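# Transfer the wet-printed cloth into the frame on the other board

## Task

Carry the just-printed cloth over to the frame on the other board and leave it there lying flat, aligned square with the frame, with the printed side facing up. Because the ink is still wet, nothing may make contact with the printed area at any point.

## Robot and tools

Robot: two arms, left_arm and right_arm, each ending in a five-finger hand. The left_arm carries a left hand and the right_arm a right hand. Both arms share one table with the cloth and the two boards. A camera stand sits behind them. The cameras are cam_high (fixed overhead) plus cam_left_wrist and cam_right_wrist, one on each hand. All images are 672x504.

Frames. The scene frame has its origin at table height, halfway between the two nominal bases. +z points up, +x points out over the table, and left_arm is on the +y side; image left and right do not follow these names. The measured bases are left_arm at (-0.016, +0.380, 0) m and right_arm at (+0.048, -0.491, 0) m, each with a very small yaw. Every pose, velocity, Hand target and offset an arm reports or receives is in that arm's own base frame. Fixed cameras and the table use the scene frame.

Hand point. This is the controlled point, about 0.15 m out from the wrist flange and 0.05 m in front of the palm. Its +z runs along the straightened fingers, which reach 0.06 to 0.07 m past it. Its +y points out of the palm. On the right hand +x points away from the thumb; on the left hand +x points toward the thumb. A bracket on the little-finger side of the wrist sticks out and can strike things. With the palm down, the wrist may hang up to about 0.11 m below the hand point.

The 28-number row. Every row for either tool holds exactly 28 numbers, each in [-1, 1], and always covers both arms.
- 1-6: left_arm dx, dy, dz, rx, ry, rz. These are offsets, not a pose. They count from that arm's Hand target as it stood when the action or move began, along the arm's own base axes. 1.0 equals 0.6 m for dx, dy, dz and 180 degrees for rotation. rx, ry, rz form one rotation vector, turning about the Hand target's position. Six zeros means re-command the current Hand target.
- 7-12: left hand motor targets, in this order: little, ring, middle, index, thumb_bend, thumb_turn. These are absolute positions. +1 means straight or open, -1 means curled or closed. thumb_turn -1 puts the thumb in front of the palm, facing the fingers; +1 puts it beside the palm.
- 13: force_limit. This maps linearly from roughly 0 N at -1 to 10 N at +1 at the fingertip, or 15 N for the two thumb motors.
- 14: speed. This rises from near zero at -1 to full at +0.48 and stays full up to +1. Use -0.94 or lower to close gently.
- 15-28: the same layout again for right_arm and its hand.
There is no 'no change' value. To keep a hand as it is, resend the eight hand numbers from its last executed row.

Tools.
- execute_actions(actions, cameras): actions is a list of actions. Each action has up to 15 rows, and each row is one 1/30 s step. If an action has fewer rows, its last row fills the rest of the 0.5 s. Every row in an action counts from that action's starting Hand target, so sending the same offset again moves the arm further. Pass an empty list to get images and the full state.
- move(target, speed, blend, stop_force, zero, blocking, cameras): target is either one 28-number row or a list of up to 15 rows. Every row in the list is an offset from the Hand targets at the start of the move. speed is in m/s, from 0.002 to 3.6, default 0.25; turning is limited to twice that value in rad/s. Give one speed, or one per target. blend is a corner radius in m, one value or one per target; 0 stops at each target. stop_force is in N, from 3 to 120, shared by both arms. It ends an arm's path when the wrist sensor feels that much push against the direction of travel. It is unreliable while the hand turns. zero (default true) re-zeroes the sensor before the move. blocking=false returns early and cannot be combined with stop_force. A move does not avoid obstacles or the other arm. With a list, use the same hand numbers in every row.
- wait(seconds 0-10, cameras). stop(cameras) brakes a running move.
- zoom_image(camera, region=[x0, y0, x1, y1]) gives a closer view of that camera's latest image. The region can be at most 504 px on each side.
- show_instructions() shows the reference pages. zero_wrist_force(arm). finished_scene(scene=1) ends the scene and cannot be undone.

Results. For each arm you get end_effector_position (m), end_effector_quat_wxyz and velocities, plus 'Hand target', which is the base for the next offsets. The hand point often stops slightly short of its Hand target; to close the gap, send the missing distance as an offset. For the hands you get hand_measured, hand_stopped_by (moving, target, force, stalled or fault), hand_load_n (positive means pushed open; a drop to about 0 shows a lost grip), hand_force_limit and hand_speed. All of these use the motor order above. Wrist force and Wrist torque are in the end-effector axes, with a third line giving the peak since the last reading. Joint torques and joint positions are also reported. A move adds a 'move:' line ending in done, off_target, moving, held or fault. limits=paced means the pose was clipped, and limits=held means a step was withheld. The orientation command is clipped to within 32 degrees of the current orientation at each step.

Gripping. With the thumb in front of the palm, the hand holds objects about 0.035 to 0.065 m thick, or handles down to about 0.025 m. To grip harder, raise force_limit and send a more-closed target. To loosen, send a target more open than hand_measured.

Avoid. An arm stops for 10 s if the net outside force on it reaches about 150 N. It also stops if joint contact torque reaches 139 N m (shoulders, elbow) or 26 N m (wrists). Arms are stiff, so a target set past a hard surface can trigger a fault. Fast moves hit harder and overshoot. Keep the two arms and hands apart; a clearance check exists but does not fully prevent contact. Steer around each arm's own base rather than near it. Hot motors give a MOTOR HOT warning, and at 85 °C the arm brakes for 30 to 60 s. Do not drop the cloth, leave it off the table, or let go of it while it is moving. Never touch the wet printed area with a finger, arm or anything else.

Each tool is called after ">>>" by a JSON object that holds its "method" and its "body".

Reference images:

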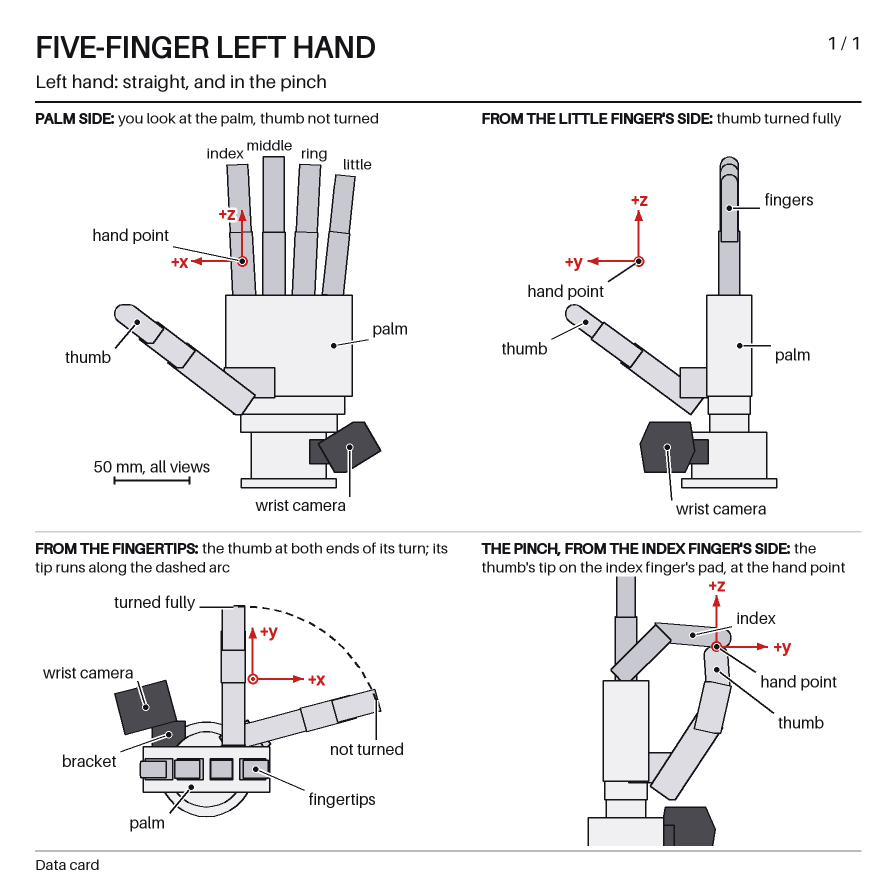

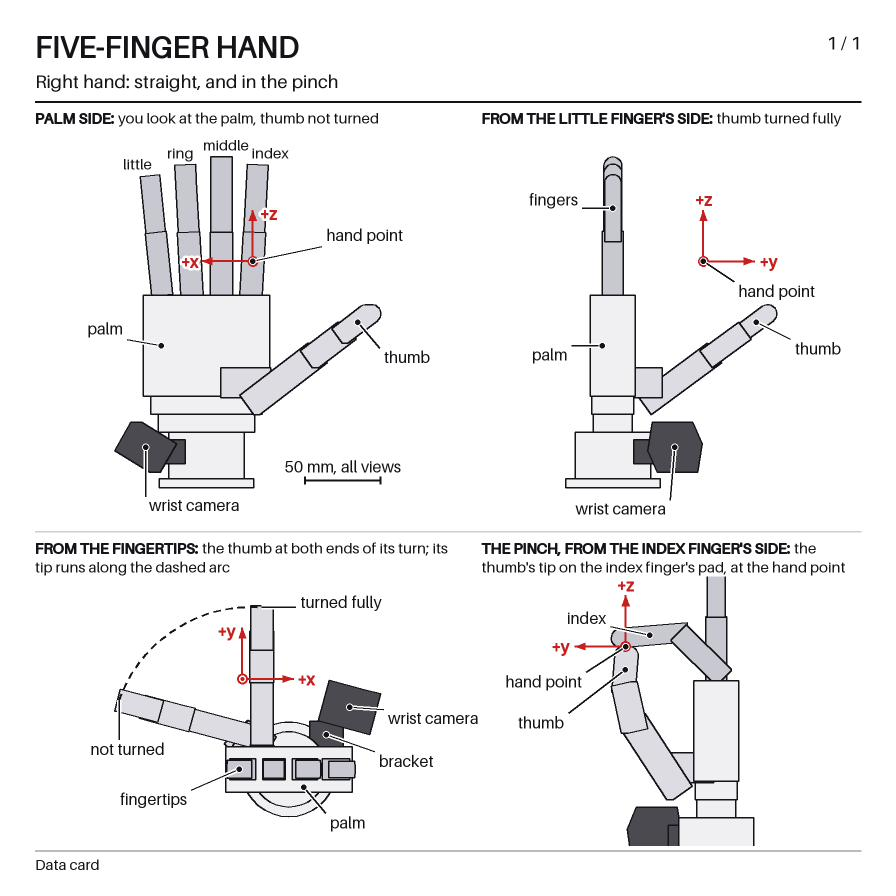

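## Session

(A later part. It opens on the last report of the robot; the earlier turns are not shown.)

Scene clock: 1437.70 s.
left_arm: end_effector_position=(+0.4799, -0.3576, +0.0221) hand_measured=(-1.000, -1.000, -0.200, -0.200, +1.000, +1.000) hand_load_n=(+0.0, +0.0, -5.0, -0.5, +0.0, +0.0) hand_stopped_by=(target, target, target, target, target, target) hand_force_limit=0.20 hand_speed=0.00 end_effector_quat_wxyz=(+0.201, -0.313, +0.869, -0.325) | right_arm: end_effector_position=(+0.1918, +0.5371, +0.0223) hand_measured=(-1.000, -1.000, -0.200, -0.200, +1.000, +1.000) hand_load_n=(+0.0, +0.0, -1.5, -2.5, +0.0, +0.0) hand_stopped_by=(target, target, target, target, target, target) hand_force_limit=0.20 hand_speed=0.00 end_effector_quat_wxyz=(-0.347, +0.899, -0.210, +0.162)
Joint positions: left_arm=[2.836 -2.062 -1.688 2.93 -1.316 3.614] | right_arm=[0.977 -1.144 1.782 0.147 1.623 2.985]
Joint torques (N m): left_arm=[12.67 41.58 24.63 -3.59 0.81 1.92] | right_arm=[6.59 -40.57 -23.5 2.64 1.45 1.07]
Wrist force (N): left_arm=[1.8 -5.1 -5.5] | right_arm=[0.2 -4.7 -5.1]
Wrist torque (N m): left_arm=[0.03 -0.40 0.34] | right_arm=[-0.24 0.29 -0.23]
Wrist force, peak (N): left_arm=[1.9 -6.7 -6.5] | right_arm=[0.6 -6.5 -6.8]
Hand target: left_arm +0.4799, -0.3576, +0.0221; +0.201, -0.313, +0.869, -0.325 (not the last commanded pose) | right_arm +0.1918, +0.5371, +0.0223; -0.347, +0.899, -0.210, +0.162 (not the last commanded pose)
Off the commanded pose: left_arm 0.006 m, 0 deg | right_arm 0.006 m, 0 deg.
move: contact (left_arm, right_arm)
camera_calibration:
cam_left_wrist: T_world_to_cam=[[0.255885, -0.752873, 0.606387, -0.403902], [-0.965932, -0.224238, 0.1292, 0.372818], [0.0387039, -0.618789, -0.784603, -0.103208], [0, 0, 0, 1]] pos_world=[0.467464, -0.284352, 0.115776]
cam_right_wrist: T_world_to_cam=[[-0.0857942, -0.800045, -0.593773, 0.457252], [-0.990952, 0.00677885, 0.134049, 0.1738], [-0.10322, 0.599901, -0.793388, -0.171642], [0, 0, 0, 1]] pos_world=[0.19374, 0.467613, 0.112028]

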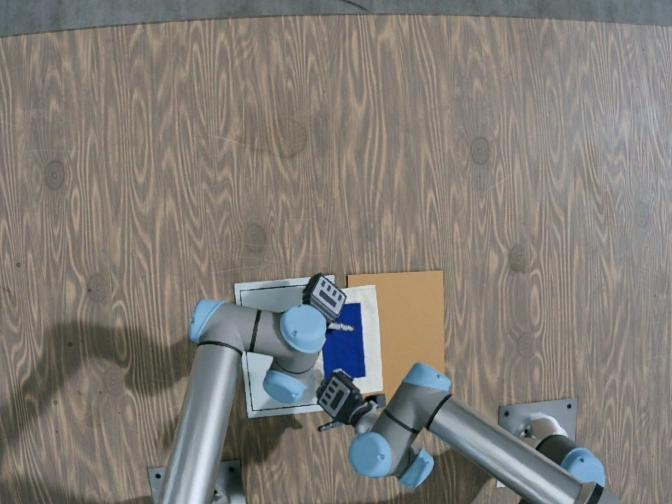

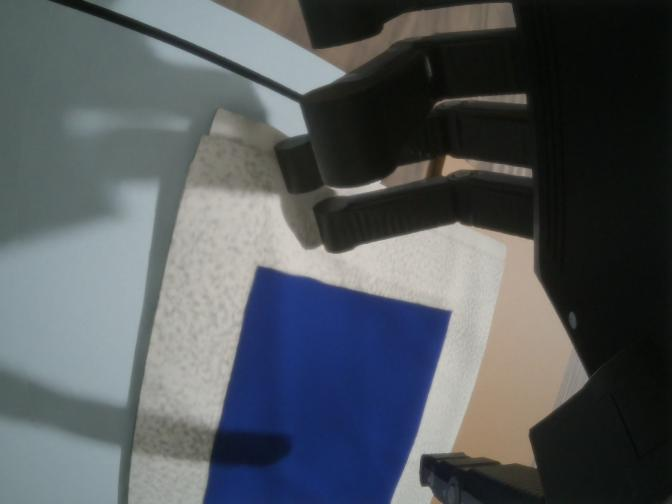

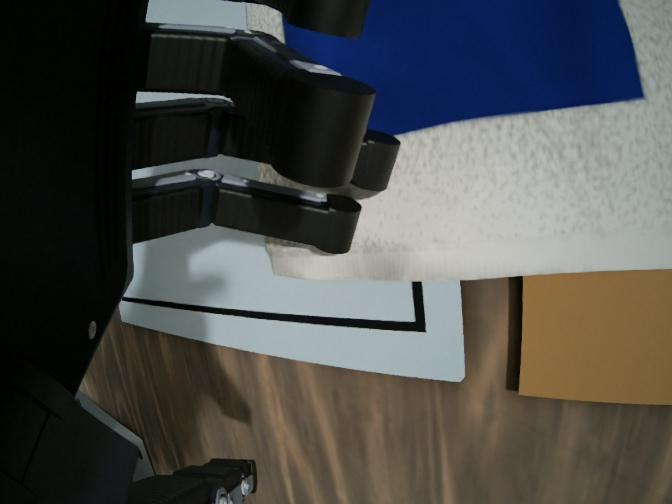

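>>> {"method": "move", "body": {"target": [0.0075,0.2516,0,0,0,0.0033,-1,-1,-0.2,-0.2,1,1,0.2,0,-0.0085,0.248,0,0,0,0.0033,-1,-1,-0.2,-0.2,1,1,0.2,0], "speed": 0.06, "cameras": ["all"]}}

>>> {"method": "zoom_image", "body": {"camera": "cam_high", "region": [220, 260, 380, 410]}}

Scene clock: 1464.93 s.
left_arm: end_effector_position=(+0.4844, -0.2067, +0.0221) hand_measured=(-1.000, -1.000, -0.200, -0.200, +1.000, +1.000) hand_load_n=(+0.0, +0.0, -3.5, +0.0, +0.0, -0.5) hand_stopped_by=(target, target, target, target, target, target) hand_force_limit=0.20 hand_speed=0.00 end_effector_quat_wxyz=(+0.203, -0.318, +0.868, -0.324) | right_arm: end_effector_position=(+0.1867, +0.6858, +0.0223) hand_measured=(-1.000, -1.000, -0.200, -0.200, +1.000, +1.000) hand_load_n=(+0.5, +0.0, -4.5, -7.0, +0.0, +0.0) hand_stopped_by=(target, target, target, target, target, target) hand_force_limit=0.20 hand_speed=0.00 end_effector_quat_wxyz=(-0.348, +0.901, -0.205, +0.161)
Joint positions: left_arm=[3.195 -1.963 -1.869 2.909 -1.089 3.9] | right_arm=[1.132 -0.841 1.273 0.364 1.724 3.088]
Joint torques (N m): left_arm=[13.03 37.58 -0.95 -3.44 0.75 2.42] | right_arm=[6.55 -33.55 -25.17 1.41 1.08 1.74]
Wrist force (N): left_arm=[4.4 -5.9 -4.5] | right_arm=[3.4 -4.5 -11.4]
Wrist torque (N m): left_arm=[0.09 -0.36 0.34] | right_arm=[-0.33 0.33 -0.23]
Wrist force, peak (N): left_arm=[4.6 -7.4 -5.6] | right_arm=[3.6 -4.8 -11.7]
Hand target: left_arm +0.4844, -0.2066, +0.0221; +0.203, -0.318, +0.868, -0.324 | right_arm +0.1867, +0.6859, +0.0223; -0.348, +0.901, -0.205, +0.161
Off the commanded pose: left_arm 0.000 m, 0 deg | right_arm 0.000 m, 0 deg.
move: done
camera_calibration:
cam_left_wrist: T_world_to_cam=[[0.263655, -0.750183, 0.606393, -0.294636], [-0.963565, -0.234177, 0.129245, 0.407749], [0.0450455, -0.618375, -0.784591, -0.0129874], [0, 0, 0, 1]] pos_world=[0.47116, -0.133577, 0.115776]
cam_right_wrist: T_world_to_cam=[[-0.0774693, -0.800894, -0.593774, 0.574821], [-0.990968, -0.0035283, 0.13405, 0.174774], [-0.109455, 0.598796, -0.793387, -0.259467], [0, 0, 0, 1]] pos_world=[0.189327, 0.616355, 0.112028]

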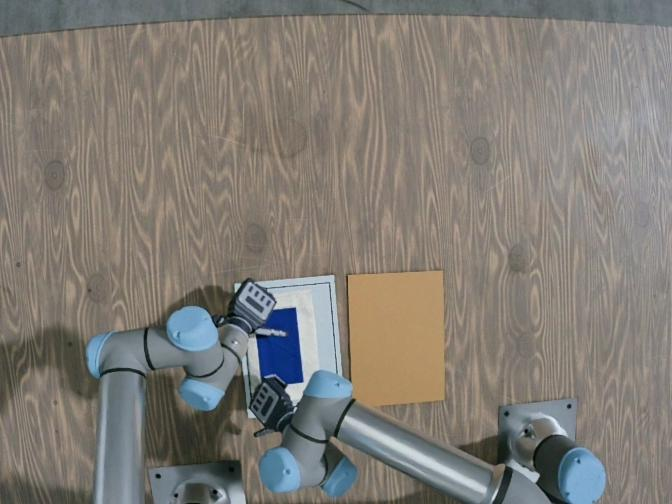

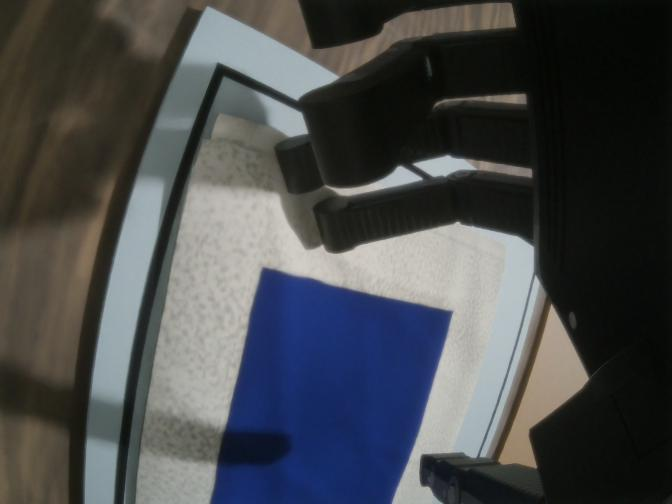

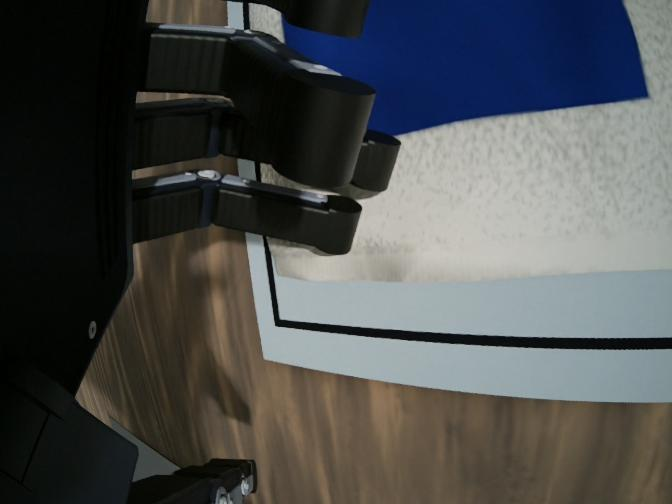

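Scaled by 3.150.

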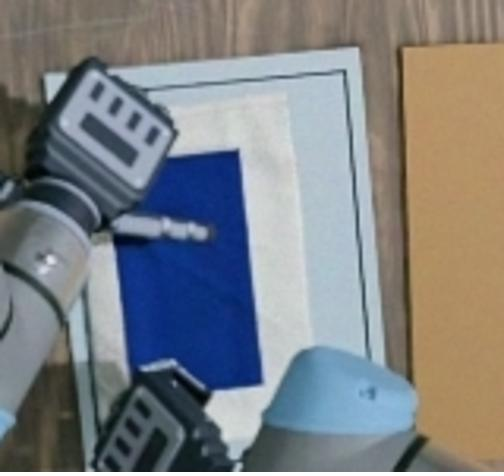

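>>> {"method": "move", "body": {"target": [[0,0,0.025,0,0,0,-1,-1,-0.2,-0.2,1,1,0.2,0,0,0,0.025,0,0,0,-1,-1,-0.2,-0.2,1,1,0.2,0],[-0.0033,-0.1083,0.025,0,0,0,-1,-1,-0.2,-0.2,1,1,0.2,0,0.0037,-0.1083,0.025,0,0,0,-1,-1,-0.2,-0.2,1,1,0.2,0],[-0.0033,-0.1083,0.01,0,0,0,-1,-1,-0.2,-0.2,1,1,0.2,0,0.0037,-0.1083,0.01,0,0,0,-1,-1,-0.2,-0.2,1,1,0.2,0]], "speed": 0.1, "blend": [0.004,0.004,0]}}

>>> {"method": "move", "body": {"target": [0,0,-0.02,0,0,0,-1,-1,-0.2,-0.2,1,1,0.2,0,0,0,-0.02,0,0,0,-1,-1,-0.2,-0.2,1,1,0.2,0], "speed": 0.008, "stop_force": 7, "cameras": ["all"]}}

Scene clock: 1478.73 s.
left_arm: end_effector_position=(+0.4824, -0.2716, +0.0281) hand_measured=(-1.000, -1.000, -0.200, -0.200, +1.000, +1.000) hand_load_n=(+0.0, +0.0, +0.0, +0.0, -0.5, -0.5) hand_stopped_by=(target, target, target, target, target, target) hand_force_limit=0.20 hand_speed=0.00 end_effector_quat_wxyz=(+0.203, -0.318, +0.868, -0.324) | right_arm: end_effector_position=(+0.1889, +0.6210, +0.0284) hand_measured=(-1.000, -1.000, -0.200, -0.200, +1.000, +1.000) hand_load_n=(+0.0, +0.0, +0.0, +0.0, +0.0, +0.0) hand_stopped_by=(target, target, target, target, target, target) hand_force_limit=0.20 hand_speed=0.00 end_effector_quat_wxyz=(-0.348, +0.901, -0.205, +0.161)
Joint positions: left_arm=[3.031 -1.982 -1.806 2.923 -1.192 3.759] | right_arm=[1.074 -0.986 1.508 0.268 1.684 3.046]
Joint torques (N m): left_arm=[-12.75 21.2 27.91 0.96 -1.48 -1.71] | right_arm=[-6.29 -53.28 -8.4 -0.72 -1.63 -1.75]
Wrist force (N): left_arm=[3.0 1.2 -0.8] | right_arm=[-0.5 0.4 0.6]
Wrist torque (N m): left_arm=[0.03 -0.32 0.29] | right_arm=[-0.32 0.19 -0.02]
Wrist force, peak (N): left_arm=[4.8 -6.9 -4.6] | right_arm=[3.6 -4.6 -11.8]
Hand target: left_arm +0.4824, -0.2716, +0.0281; +0.203, -0.318, +0.868, -0.324 | right_arm +0.1889, +0.6209, +0.0283; -0.348, +0.901, -0.205, +0.161
Off the commanded pose: left_arm 0.000 m, 0 deg | right_arm 0.000 m, 0 deg.
move: done

Scene clock: 1480.97 s.
left_arm: end_effector_position=(+0.4824, -0.2716, +0.0209) hand_measured=(-1.000, -1.000, -0.200, -0.200, +1.000, +1.000) hand_load_n=(+0.0, +0.0, -3.5, -2.5, +0.0, +0.0) hand_stopped_by=(target, target, target, target, target, target) hand_force_limit=0.20 hand_speed=0.00 end_effector_quat_wxyz=(+0.203, -0.318, +0.868, -0.324) | right_arm: end_effector_position=(+0.1889, +0.6209, +0.0223) hand_measured=(-1.000, -1.000, -0.200, -0.200, +1.000, +1.000) hand_load_n=(+0.0, +0.0, -2.5, -1.5, +0.0, +0.0) hand_stopped_by=(target, target, target, target, target, target) hand_force_limit=0.20 hand_speed=0.00 end_effector_quat_wxyz=(-0.348, +0.900, -0.205, +0.161)
Joint positions: left_arm=[3.031 -1.993 -1.812 2.941 -1.192 3.759] | right_arm=[1.074 -0.979 1.514 0.255 1.683 3.046]
Joint torques (N m): left_arm=[-12.21 38.26 23.86 -3.43 -1.43 -1.65] | right_arm=[-5.28 -48.51 -24.26 2.43 -1.66 -1.87]
Wrist force (N): left_arm=[1.8 -4.4 -5.7] | right_arm=[0.4 -4.9 -4.8]
Wrist torque (N m): left_arm=[0.07 -0.35 0.33] | right_arm=[-0.29 0.27 -0.09]
Wrist force, peak (N): left_arm=[1.4 -6.5 -7.8] | right_arm=[0.7 -6.7 -6.3]
Hand target: left_arm +0.4824, -0.2716, +0.0209; +0.203, -0.318, +0.868, -0.324 (not the last commanded pose) | right_arm +0.1889, +0.6209, +0.0223; -0.348, +0.900, -0.205, +0.161 (not the last commanded pose)
Off the commanded pose: left_arm 0.005 m, 0 deg | right_arm 0.006 m, 0 deg.
move: contact (left_arm, right_arm)
camera_calibration:
cam_left_wrist: T_world_to_cam=[[0.263596, -0.750181, 0.606421, -0.34213], [-0.963576, -0.234191, 0.129133, 0.390877], [0.045145, -0.618372, -0.784588, -0.0539442], [0, 0, 0, 1]] pos_world=[0.469259, -0.198477, 0.114675]
cam_right_wrist: T_world_to_cam=[[-0.0774805, -0.800841, -0.593843, 0.523002], [-0.990979, -0.00346714, 0.133972, 0.176801], [-0.109349, 0.598867, -0.793348, -0.220417], [0, 0, 0, 1]] pos_world=[0.191627, 0.551455, 0.112028]

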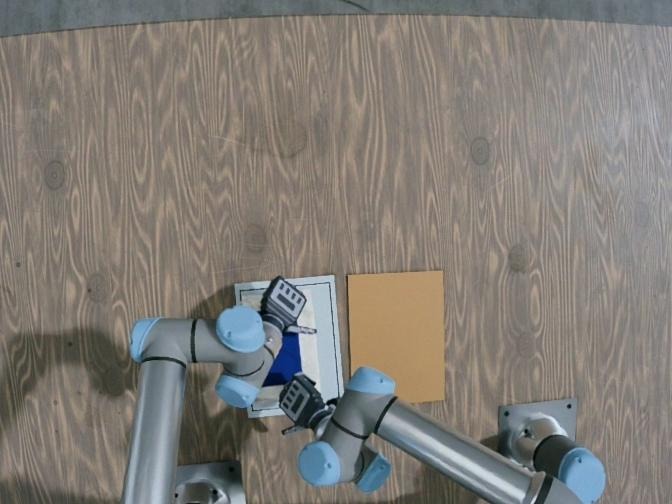

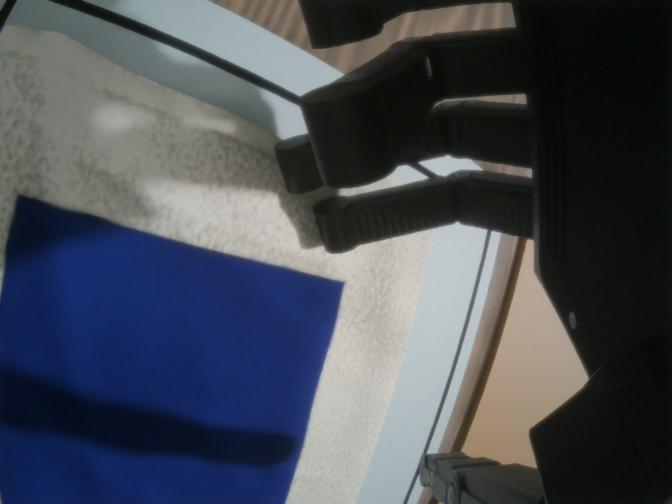

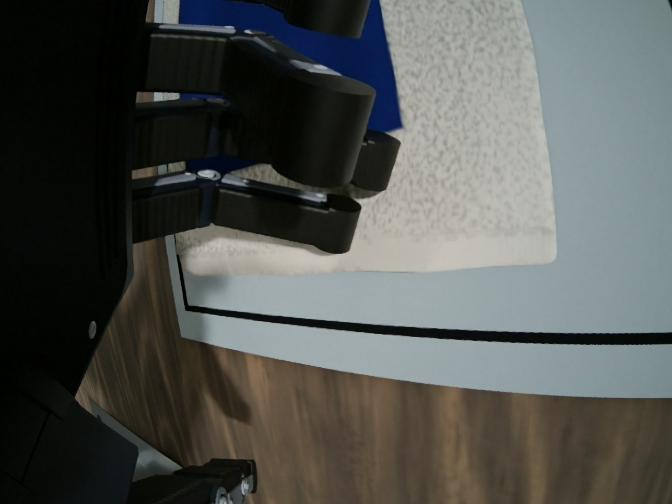

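>>> {"method": "move", "body": {"target": [0.0028,0.0916,0,0,0,0,-1,-1,-0.2,-0.2,1,1,0.2,0,-0.0031,0.0916,0.0003,0,0,0,-1,-1,-0.2,-0.2,1,1,0.2,0], "speed": 0.06, "cameras": ["all"]}}

>>> {"method": "zoom_image", "body": {"camera": "cam_right_wrist", "region": [110, 180, 290, 360]}}

>>> {"method": "zoom_image", "body": {"camera": "cam_high", "region": [200, 260, 360, 420]}}

Scene clock: 1497.17 s.
left_arm: end_effector_position=(+0.4841, -0.2167, +0.0209) hand_measured=(-1.000, -1.000, -0.200, -0.200, +1.000, +1.000) hand_load_n=(+0.0, +0.0, -2.5, -1.5, +0.0, +0.0) hand_stopped_by=(target, target, target, target, target, target) hand_force_limit=0.20 hand_speed=0.00 end_effector_quat_wxyz=(+0.203, -0.318, +0.868, -0.324) | right_arm: end_effector_position=(+0.1870, +0.6758, +0.0225) hand_measured=(-1.000, -1.000, -0.200, -0.200, +1.000, +1.000) hand_load_n=(+0.0, +0.0, -3.5, -2.5, +0.0, +0.0) hand_stopped_by=(target, target, target, target, target, target) hand_force_limit=0.20 hand_speed=0.00 end_effector_quat_wxyz=(-0.348, +0.900, -0.205, +0.161)
Joint positions: left_arm=[3.169 -1.968 -1.863 2.918 -1.105 3.877] | right_arm=[1.124 -0.863 1.313 0.346 1.719 3.082]
Joint torques (N m): left_arm=[13.47 37.63 0.62 -3.56 0.85 2.16] | right_arm=[8 -34.95 -26.18 1.88 1.51 1.61]
Wrist force (N): left_arm=[4.0 -5.5 -4.5] | right_arm=[1.5 -2.1 -5.9]
Wrist torque (N m): left_arm=[0.11 -0.29 0.22] | right_arm=[-0.31 0.32 -0.22]
Wrist force, peak (N): left_arm=[4.5 -6.2 -5.3] | right_arm=[1.9 -2.7 -6.3]
Hand target: left_arm +0.4841, -0.2167, +0.0209; +0.203, -0.318, +0.868, -0.324 | right_arm +0.1870, +0.6759, +0.0225; -0.348, +0.900, -0.205, +0.161
Off the commanded pose: left_arm 0.000 m, 0 deg | right_arm 0.000 m, 0 deg.
move: done
camera_calibration:
cam_left_wrist: T_world_to_cam=[[0.263668, -0.750163, 0.606411, -0.301424], [-0.963556, -0.234248, 0.129179, 0.40535], [0.0451454, -0.618372, -0.784588, -0.0200725], [0, 0, 0, 1]] pos_world=[0.470959, -0.143577, 0.114675]
cam_right_wrist: T_world_to_cam=[[-0.0774805, -0.800841, -0.593843, 0.56694], [-0.990979, -0.00346714, 0.133972, 0.175082], [-0.109349, 0.598867, -0.793348, -0.253344], [0, 0, 0, 1]] pos_world=[0.189727, 0.606355, 0.112228]

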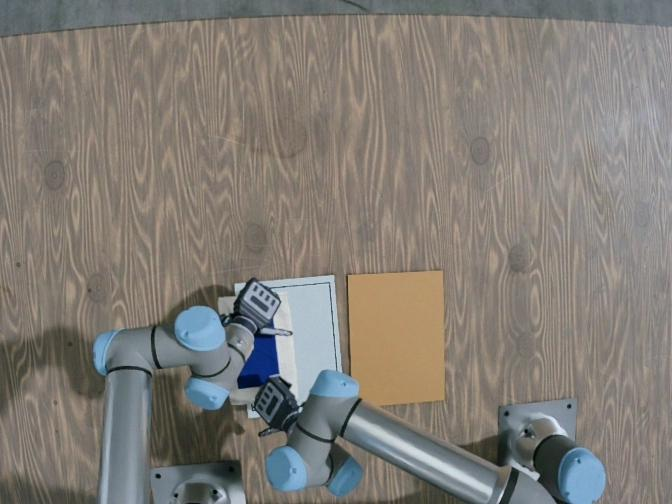

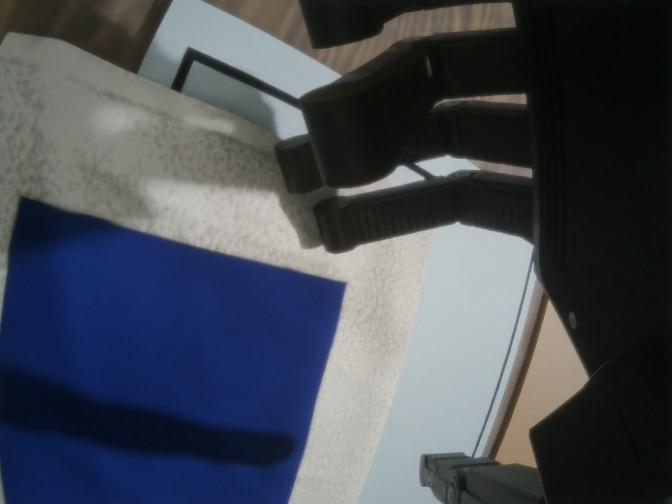

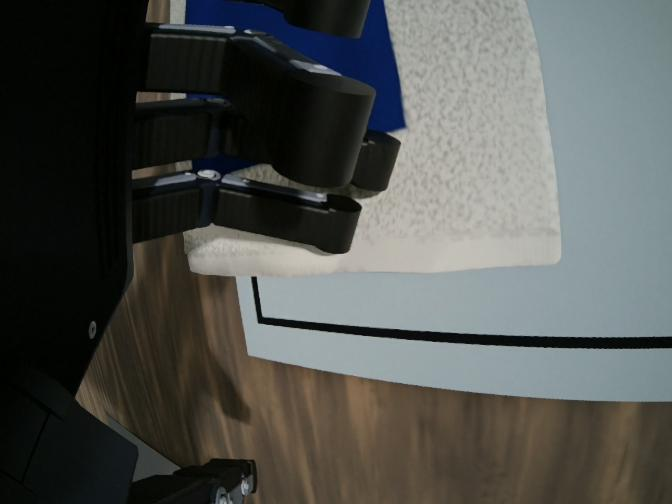

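Scaled by 2.800 from the camera's 672x504 image, which has a finer 960x720 frame.

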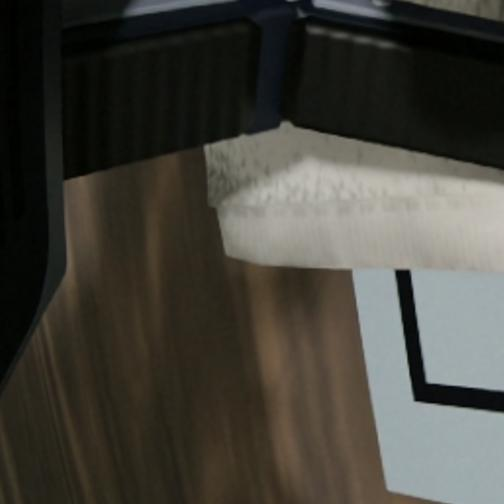

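Scaled by 3.150.

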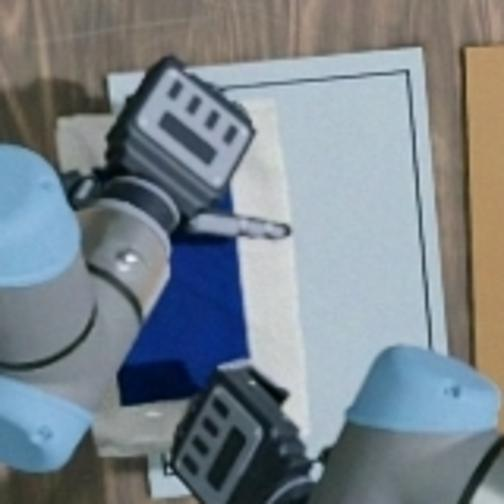

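>>> {"method": "move", "body": {"target": [-0.011,-0.1415,0,0,0,0,-1,-1,-0.2,-0.2,1,1,0.2,0,-0.0018,-0.1418,-0.0003,0,0,0,-1,-1,-0.2,-0.2,1,1,0.2,0], "speed": 0.06, "cameras": ["all"]}}

>>> {"method": "zoom_image", "body": {"camera": "cam_right_wrist", "region": [110, 180, 290, 360]}}

>>> {"method": "zoom_image", "body": {"camera": "cam_high", "region": [200, 260, 360, 420]}}

Scene clock: 1519.57 s.
left_arm: end_effector_position=(+0.4775, -0.3015, +0.0209) hand_measured=(-1.000, -1.000, -0.200, -0.200, +1.000, +1.000) hand_load_n=(+0.0, +0.0, -5.0, -4.0, +0.0, +0.0) hand_stopped_by=(target, target, target, target, target, target) hand_force_limit=0.20 hand_speed=0.00 end_effector_quat_wxyz=(+0.203, -0.318, +0.868, -0.324) | right_arm: end_effector_position=(+0.1860, +0.5909, +0.0223) hand_measured=(-1.000, -1.000, -0.200, -0.200, +1.000, +1.000) hand_load_n=(+0.0, +0.0, -1.0, -0.5, +0.0, +0.0) hand_stopped_by=(target, target, target, target, target, target) hand_force_limit=0.20 hand_speed=0.00 end_effector_quat_wxyz=(-0.348, +0.900, -0.205, +0.161)
Joint positions: left_arm=[2.958 -2.006 -1.787 2.949 -1.24 3.7] | right_arm=[1.049 -1.042 1.618 0.212 1.666 3.029]
Joint torques (N m): left_arm=[-15.45 20.18 24.96 0.56 -1.14 -2.14] | right_arm=[-7.4 -45.38 -3.08 -0.11 -1.33 -2.08]
Wrist force (N): left_arm=[0.0 -1.9 -6.8] | right_arm=[-1.1 -5.7 -2.5]
Wrist torque (N m): left_arm=[-0.02 -0.40 0.37] | right_arm=[-0.30 0.24 -0.12]
Wrist force, peak (N): left_arm=[4.4 -6.1 -5.1] | right_arm=[-1.2 -7.0 -3.4]
Hand target: left_arm +0.4775, -0.3016, +0.0209; +0.203, -0.318, +0.868, -0.324 | right_arm +0.1860, +0.5908, +0.0223; -0.348, +0.900, -0.205, +0.161
Off the commanded pose: left_arm 0.000 m, 0 deg | right_arm 0.000 m, 0 deg.
move: done
camera_calibration:
cam_left_wrist: T_world_to_cam=[[0.263596, -0.750181, 0.606421, -0.363193], [-0.963576, -0.234191, 0.129133, 0.379177], [0.045145, -0.618372, -0.784588, -0.0721504], [0, 0, 0, 1]] pos_world=[0.464359, -0.228277, 0.114675]
cam_right_wrist: T_world_to_cam=[[-0.077471, -0.800889, -0.59378, 0.498761], [-0.990979, -0.00346834, 0.133972, 0.173725], [-0.109356, 0.598803, -0.793396, -0.202739], [0, 0, 0, 1]] pos_world=[0.188627, 0.521455, 0.112028]

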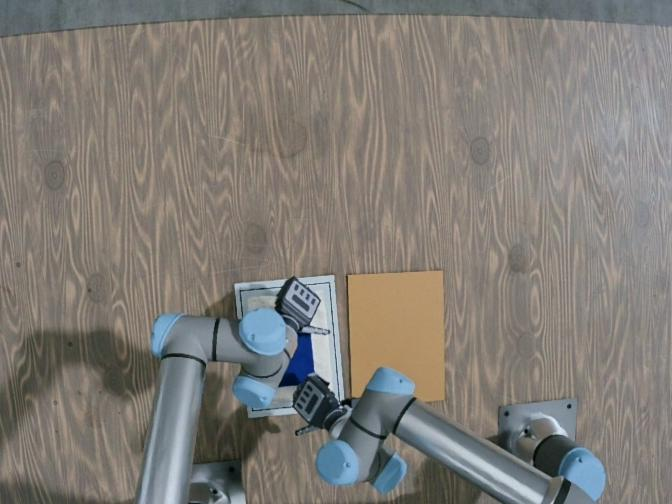

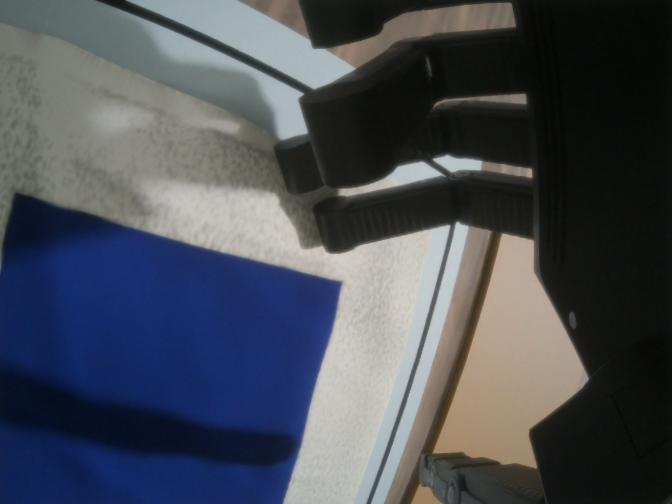

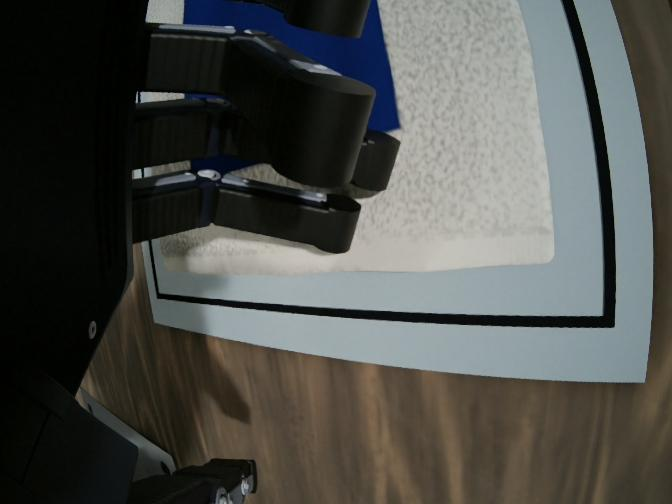

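Scaled by 2.800 from the camera's 672x504 image, which has a finer 960x720 frame.

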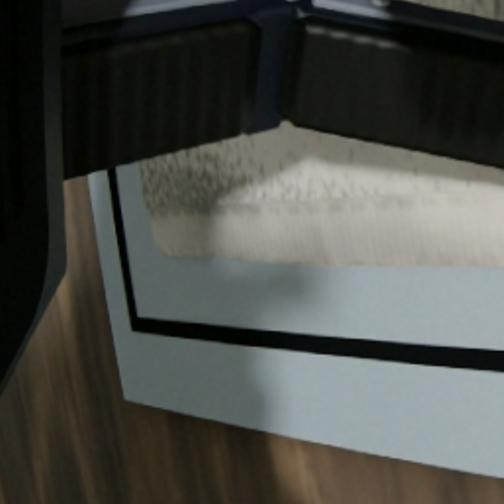

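Scaled by 3.150.

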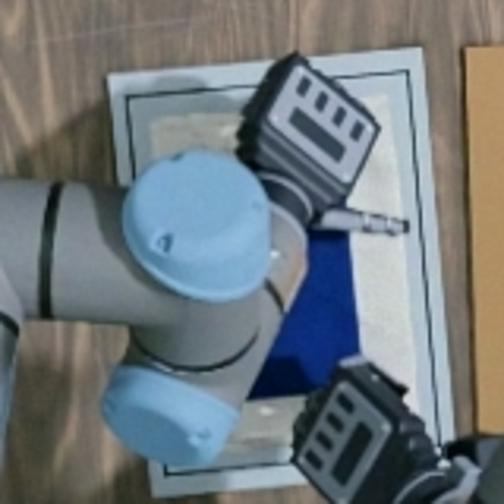

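>>> {"method": "move", "body": {"target": [[0,0,0.15,0,0,0,-1,-1,-0.2,-0.2,1,1,0.2,0,0,0,0.15,0,0,0,-1,-1,-0.2,-0.2,1,1,0.2,0],[-0.1,0.38,0.25,0,0,0,-1,-1,-0.2,-0.2,1,1,0.2,0,0,-0.4,0.2,0,0,0,-1,-1,-0.2,-0.2,1,1,0.2,0]], "speed": 0.25, "blend": 0.03, "cameras": ["all"]}}

>>> {"method": "zoom_image", "body": {"camera": "cam_high", "region": [225, 265, 355, 425]}}

Scene clock: 1528.93 s.
left_arm: end_effector_position=(+0.4175, -0.0736, +0.1709) hand_measured=(-1.000, -1.000, -0.200, -0.200, +1.000, +1.000) hand_load_n=(+0.0, +0.0, +0.0, +0.0, +0.0, +0.0) hand_stopped_by=(target, target, target, target, target, target) hand_force_limit=0.20 hand_speed=0.00 end_effector_quat_wxyz=(+0.203, -0.318, +0.868, -0.324) | right_arm: end_effector_position=(+0.1860, +0.3509, +0.1423) hand_measured=(-1.000, -1.000, -0.200, -0.200, +1.000, +1.000) hand_load_n=(+0.0, +0.0, +0.5, +0.0, +0.0, +0.0) hand_stopped_by=(target, target, target, target, target, target) hand_force_limit=0.20 hand_speed=0.00 end_effector_quat_wxyz=(-0.348, +0.900, -0.205, +0.161)
Joint positions: left_arm=[3.627 -1.639 -1.908 2.367 -0.871 4.351] | right_arm=[0.574 -1.716 2.106 0.423 1.332 2.688]
Joint torques (N m): left_arm=[12.26 8.74 4.92 -3.79 3.06 2.05] | right_arm=[-6.3 -21.62 -6.83 2.27 -2.23 -2.14]
Wrist force (N): left_arm=[3.2 1.1 -0.7] | right_arm=[-0.7 0.7 0.2]
Wrist torque (N m): left_arm=[0.03 -0.33 0.24] | right_arm=[-0.25 0.23 -0.04]
Wrist force, peak (N): left_arm=[0.0 -2.3 -7.2] | right_arm=[-1.1 -5.9 -2.9]
Hand target: left_arm +0.4175, -0.0736, +0.1709; +0.203, -0.318, +0.868, -0.324 | right_arm +0.1860, +0.3508, +0.1423; -0.348, +0.900, -0.205, +0.161
Off the commanded pose: left_arm 0.000 m, 0 deg | right_arm 0.000 m, 0 deg.
move: done
camera_calibration:
cam_left_wrist: T_world_to_cam=[[0.263667, -0.750147, 0.606432, -0.267481], [-0.963552, -0.234307, 0.129103, 0.355339], [0.0452452, -0.618369, -0.784584, 0.18907], [0, 0, 0, 1]] pos_world=[0.404359, -0.000476894, 0.264675]
cam_right_wrist: T_world_to_cam=[[-0.0774116, -0.800888, -0.593789, 0.377711], [-0.990984, -0.00351618, 0.133936, 0.156838], [-0.109356, 0.598803, -0.793395, 0.0362405], [0, 0, 0, 1]] pos_world=[0.188626, 0.281355, 0.232027]

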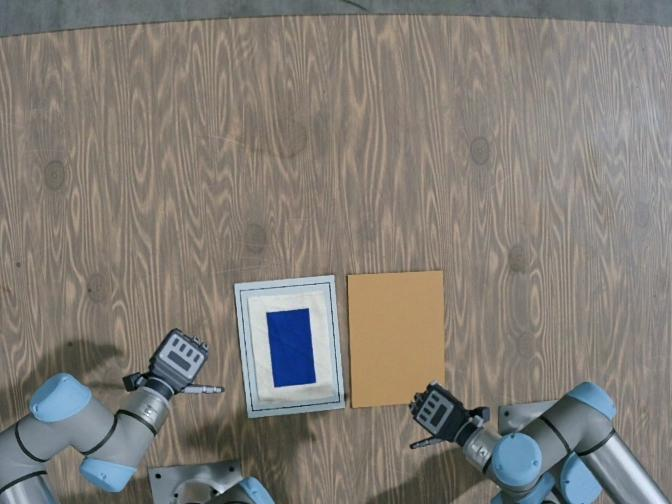

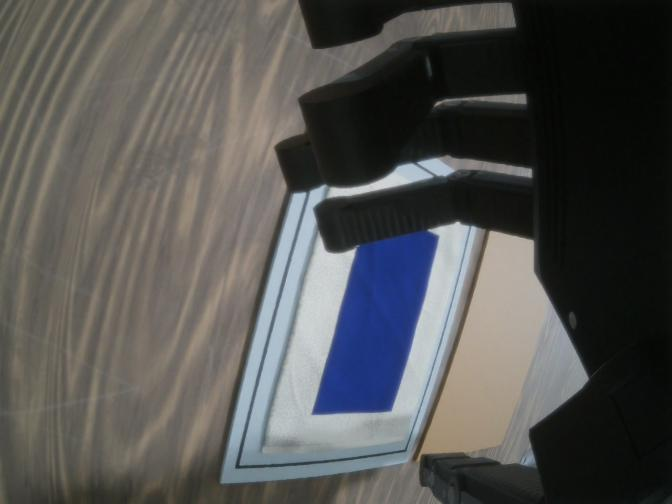

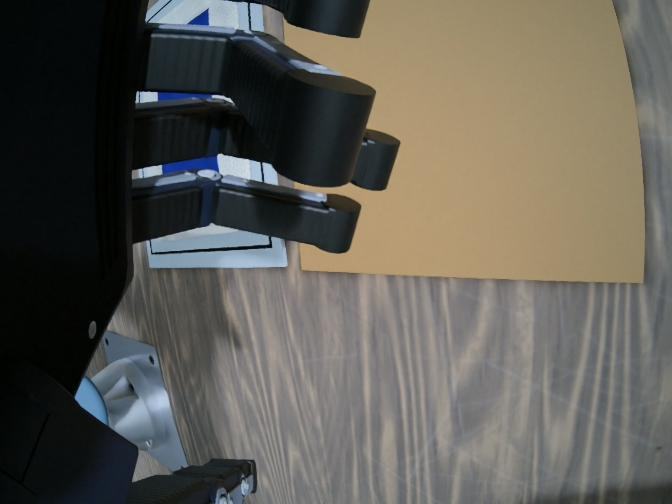

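Scaled by 3.150.

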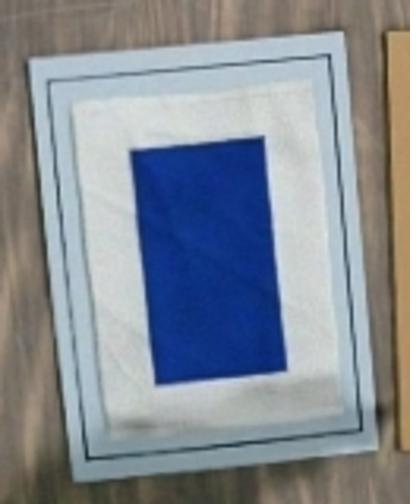

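>>> {"method": "zoom_image", "body": {"camera": "cam_high", "region": [240, 350, 300, 415]}}

>>> {"method": "zoom_image", "body": {"camera": "cam_high", "region": [235, 280, 295, 345]}}

>>> {"method": "zoom_image", "body": {"camera": "cam_left_wrist", "region": [210, 150, 490, 490]}}

Scaled by 7.754.

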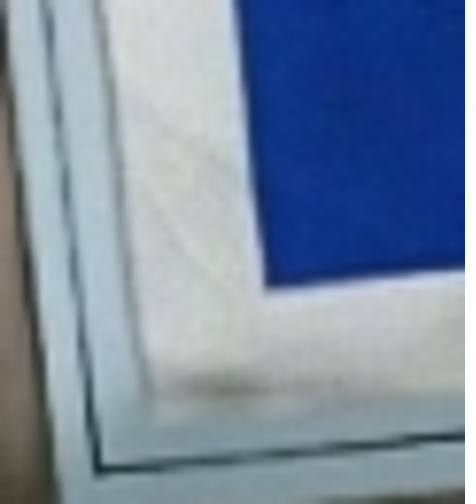

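Scaled by 7.754.

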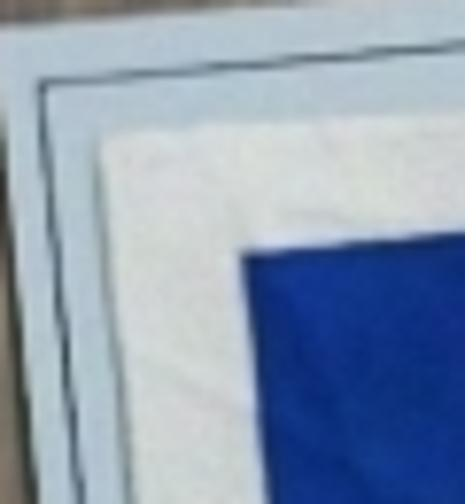

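Scaled by 1.482 from the camera's 672x504 image, which has a finer 960x720 frame.

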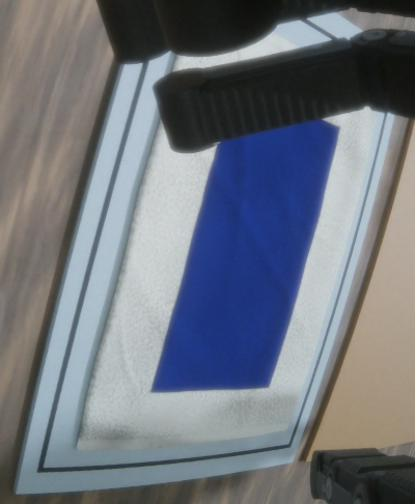

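>>> {"method": "wait", "body": {"seconds": 0.5, "cameras": ["all"]}}

>>> {"method": "zoom_image", "body": {"camera": "cam_high", "region": [225, 265, 355, 425]}}

Scene clock: 1557.77 s.
left_arm: end_effector_position=(+0.4175, -0.0736, +0.1709) hand_measured=(-1.000, -1.000, -0.200, -0.200, +1.000, +1.000) hand_load_n=(+0.0, +0.0, +0.0, +0.0, +0.0, +0.0) hand_stopped_by=(target, target, target, target, target, target) hand_force_limit=0.20 hand_speed=0.00 end_effector_quat_wxyz=(+0.203, -0.318, +0.868, -0.324) | right_arm: end_effector_position=(+0.1860, +0.3508, +0.1423) hand_measured=(-1.000, -1.000, -0.200, -0.200, +1.000, +1.000) hand_load_n=(+0.0, +0.0, +0.0, +0.0, +0.0, +0.0) hand_stopped_by=(target, target, target, target, target, target) hand_force_limit=0.20 hand_speed=0.00 end_effector_quat_wxyz=(-0.348, +0.900, -0.205, +0.161)
Joint positions: left_arm=[3.627 -1.639 -1.908 2.367 -0.871 4.351] | right_arm=[0.573 -1.716 2.106 0.423 1.332 2.688]
Joint torques (N m): left_arm=[11.82 9.88 5.01 -4.1 2.64 2] | right_arm=[-6.09 -23.17 -9.28 2.28 -1.95 -1.59]
Wrist force (N): left_arm=[3.1 1.2 -0.8] | right_arm=[-0.7 0.6 0.3]
Wrist torque (N m): left_arm=[0.06 -0.31 0.22] | right_arm=[-0.26 0.23 -0.04]
Wrist force, peak (N): left_arm=[3.4 1.1 -0.6] | right_arm=[-0.9 0.7 0.3]
Hand target: left_arm +0.4175, -0.0736, +0.1709; +0.203, -0.318, +0.868, -0.324 | right_arm +0.1860, +0.3508, +0.1423; -0.348, +0.900, -0.205, +0.161
Off the commanded pose: left_arm 0.000 m, 0 deg | right_arm 0.000 m, 0 deg.
wait: 0.50 s; at rest from the start
camera_calibration:
cam_left_wrist: T_world_to_cam=[[0.263596, -0.750181, 0.606421, -0.267375], [-0.963576, -0.234191, 0.129133, 0.355364], [0.045145, -0.618372, -0.784588, 0.189173], [0, 0, 0, 1]] pos_world=[0.404359, -0.000376609, 0.264675]
cam_right_wrist: T_world_to_cam=[[-0.0774805, -0.800841, -0.593843, 0.377724], [-0.990979, -0.00346714, 0.133972, 0.156815], [-0.109349, 0.598867, -0.793348, 0.0362107], [0, 0, 0, 1]] pos_world=[0.188627, 0.281355, 0.232028]

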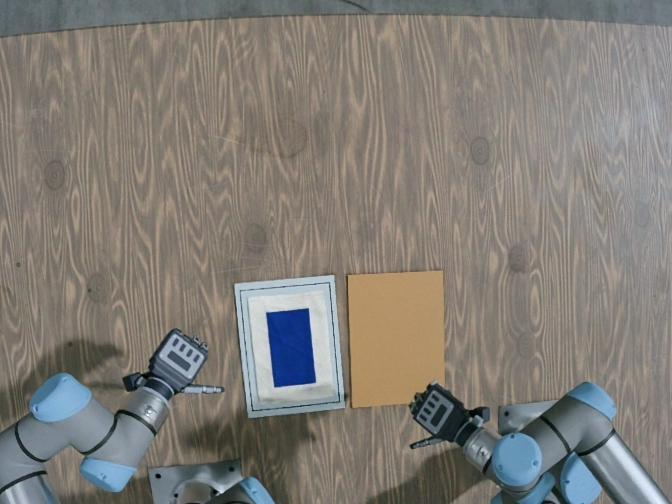

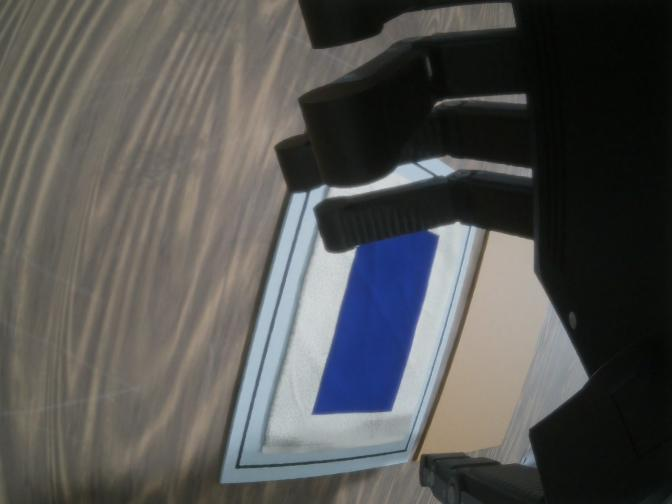

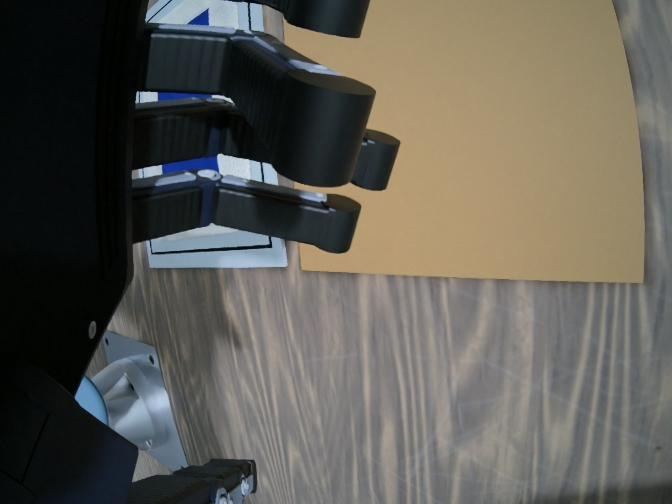

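Scaled by 3.150.

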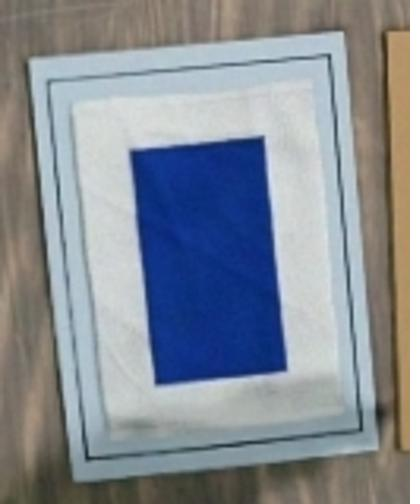

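>>> {"method": "zoom_image", "body": {"camera": "cam_high", "region": [240, 360, 300, 415]}}

>>> {"method": "zoom_image", "body": {"camera": "cam_left_wrist", "region": [210, 150, 500, 490]}}

Scaled by 8.400.

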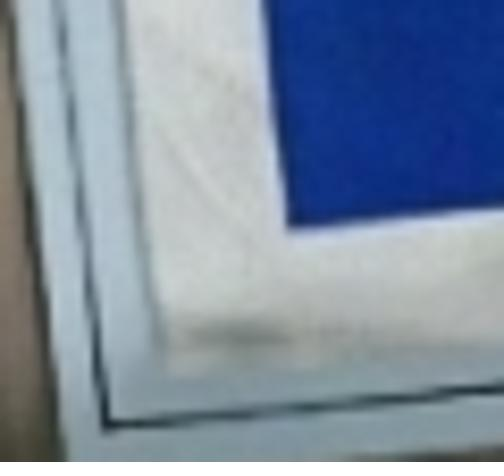

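Scaled by 1.482 from the camera's 672x504 image, which has a finer 960x720 frame.

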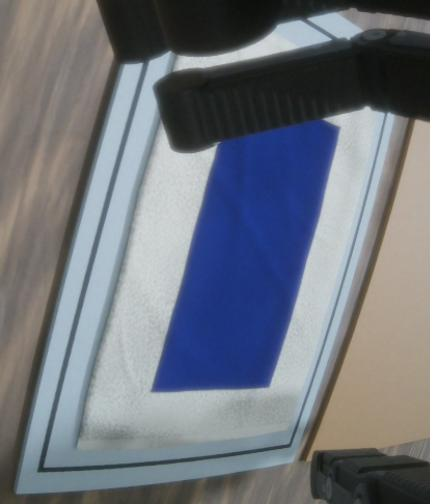

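>>> {"method": "finished_scene", "body": {"scene": 1}}

The scene is finished: the task was done.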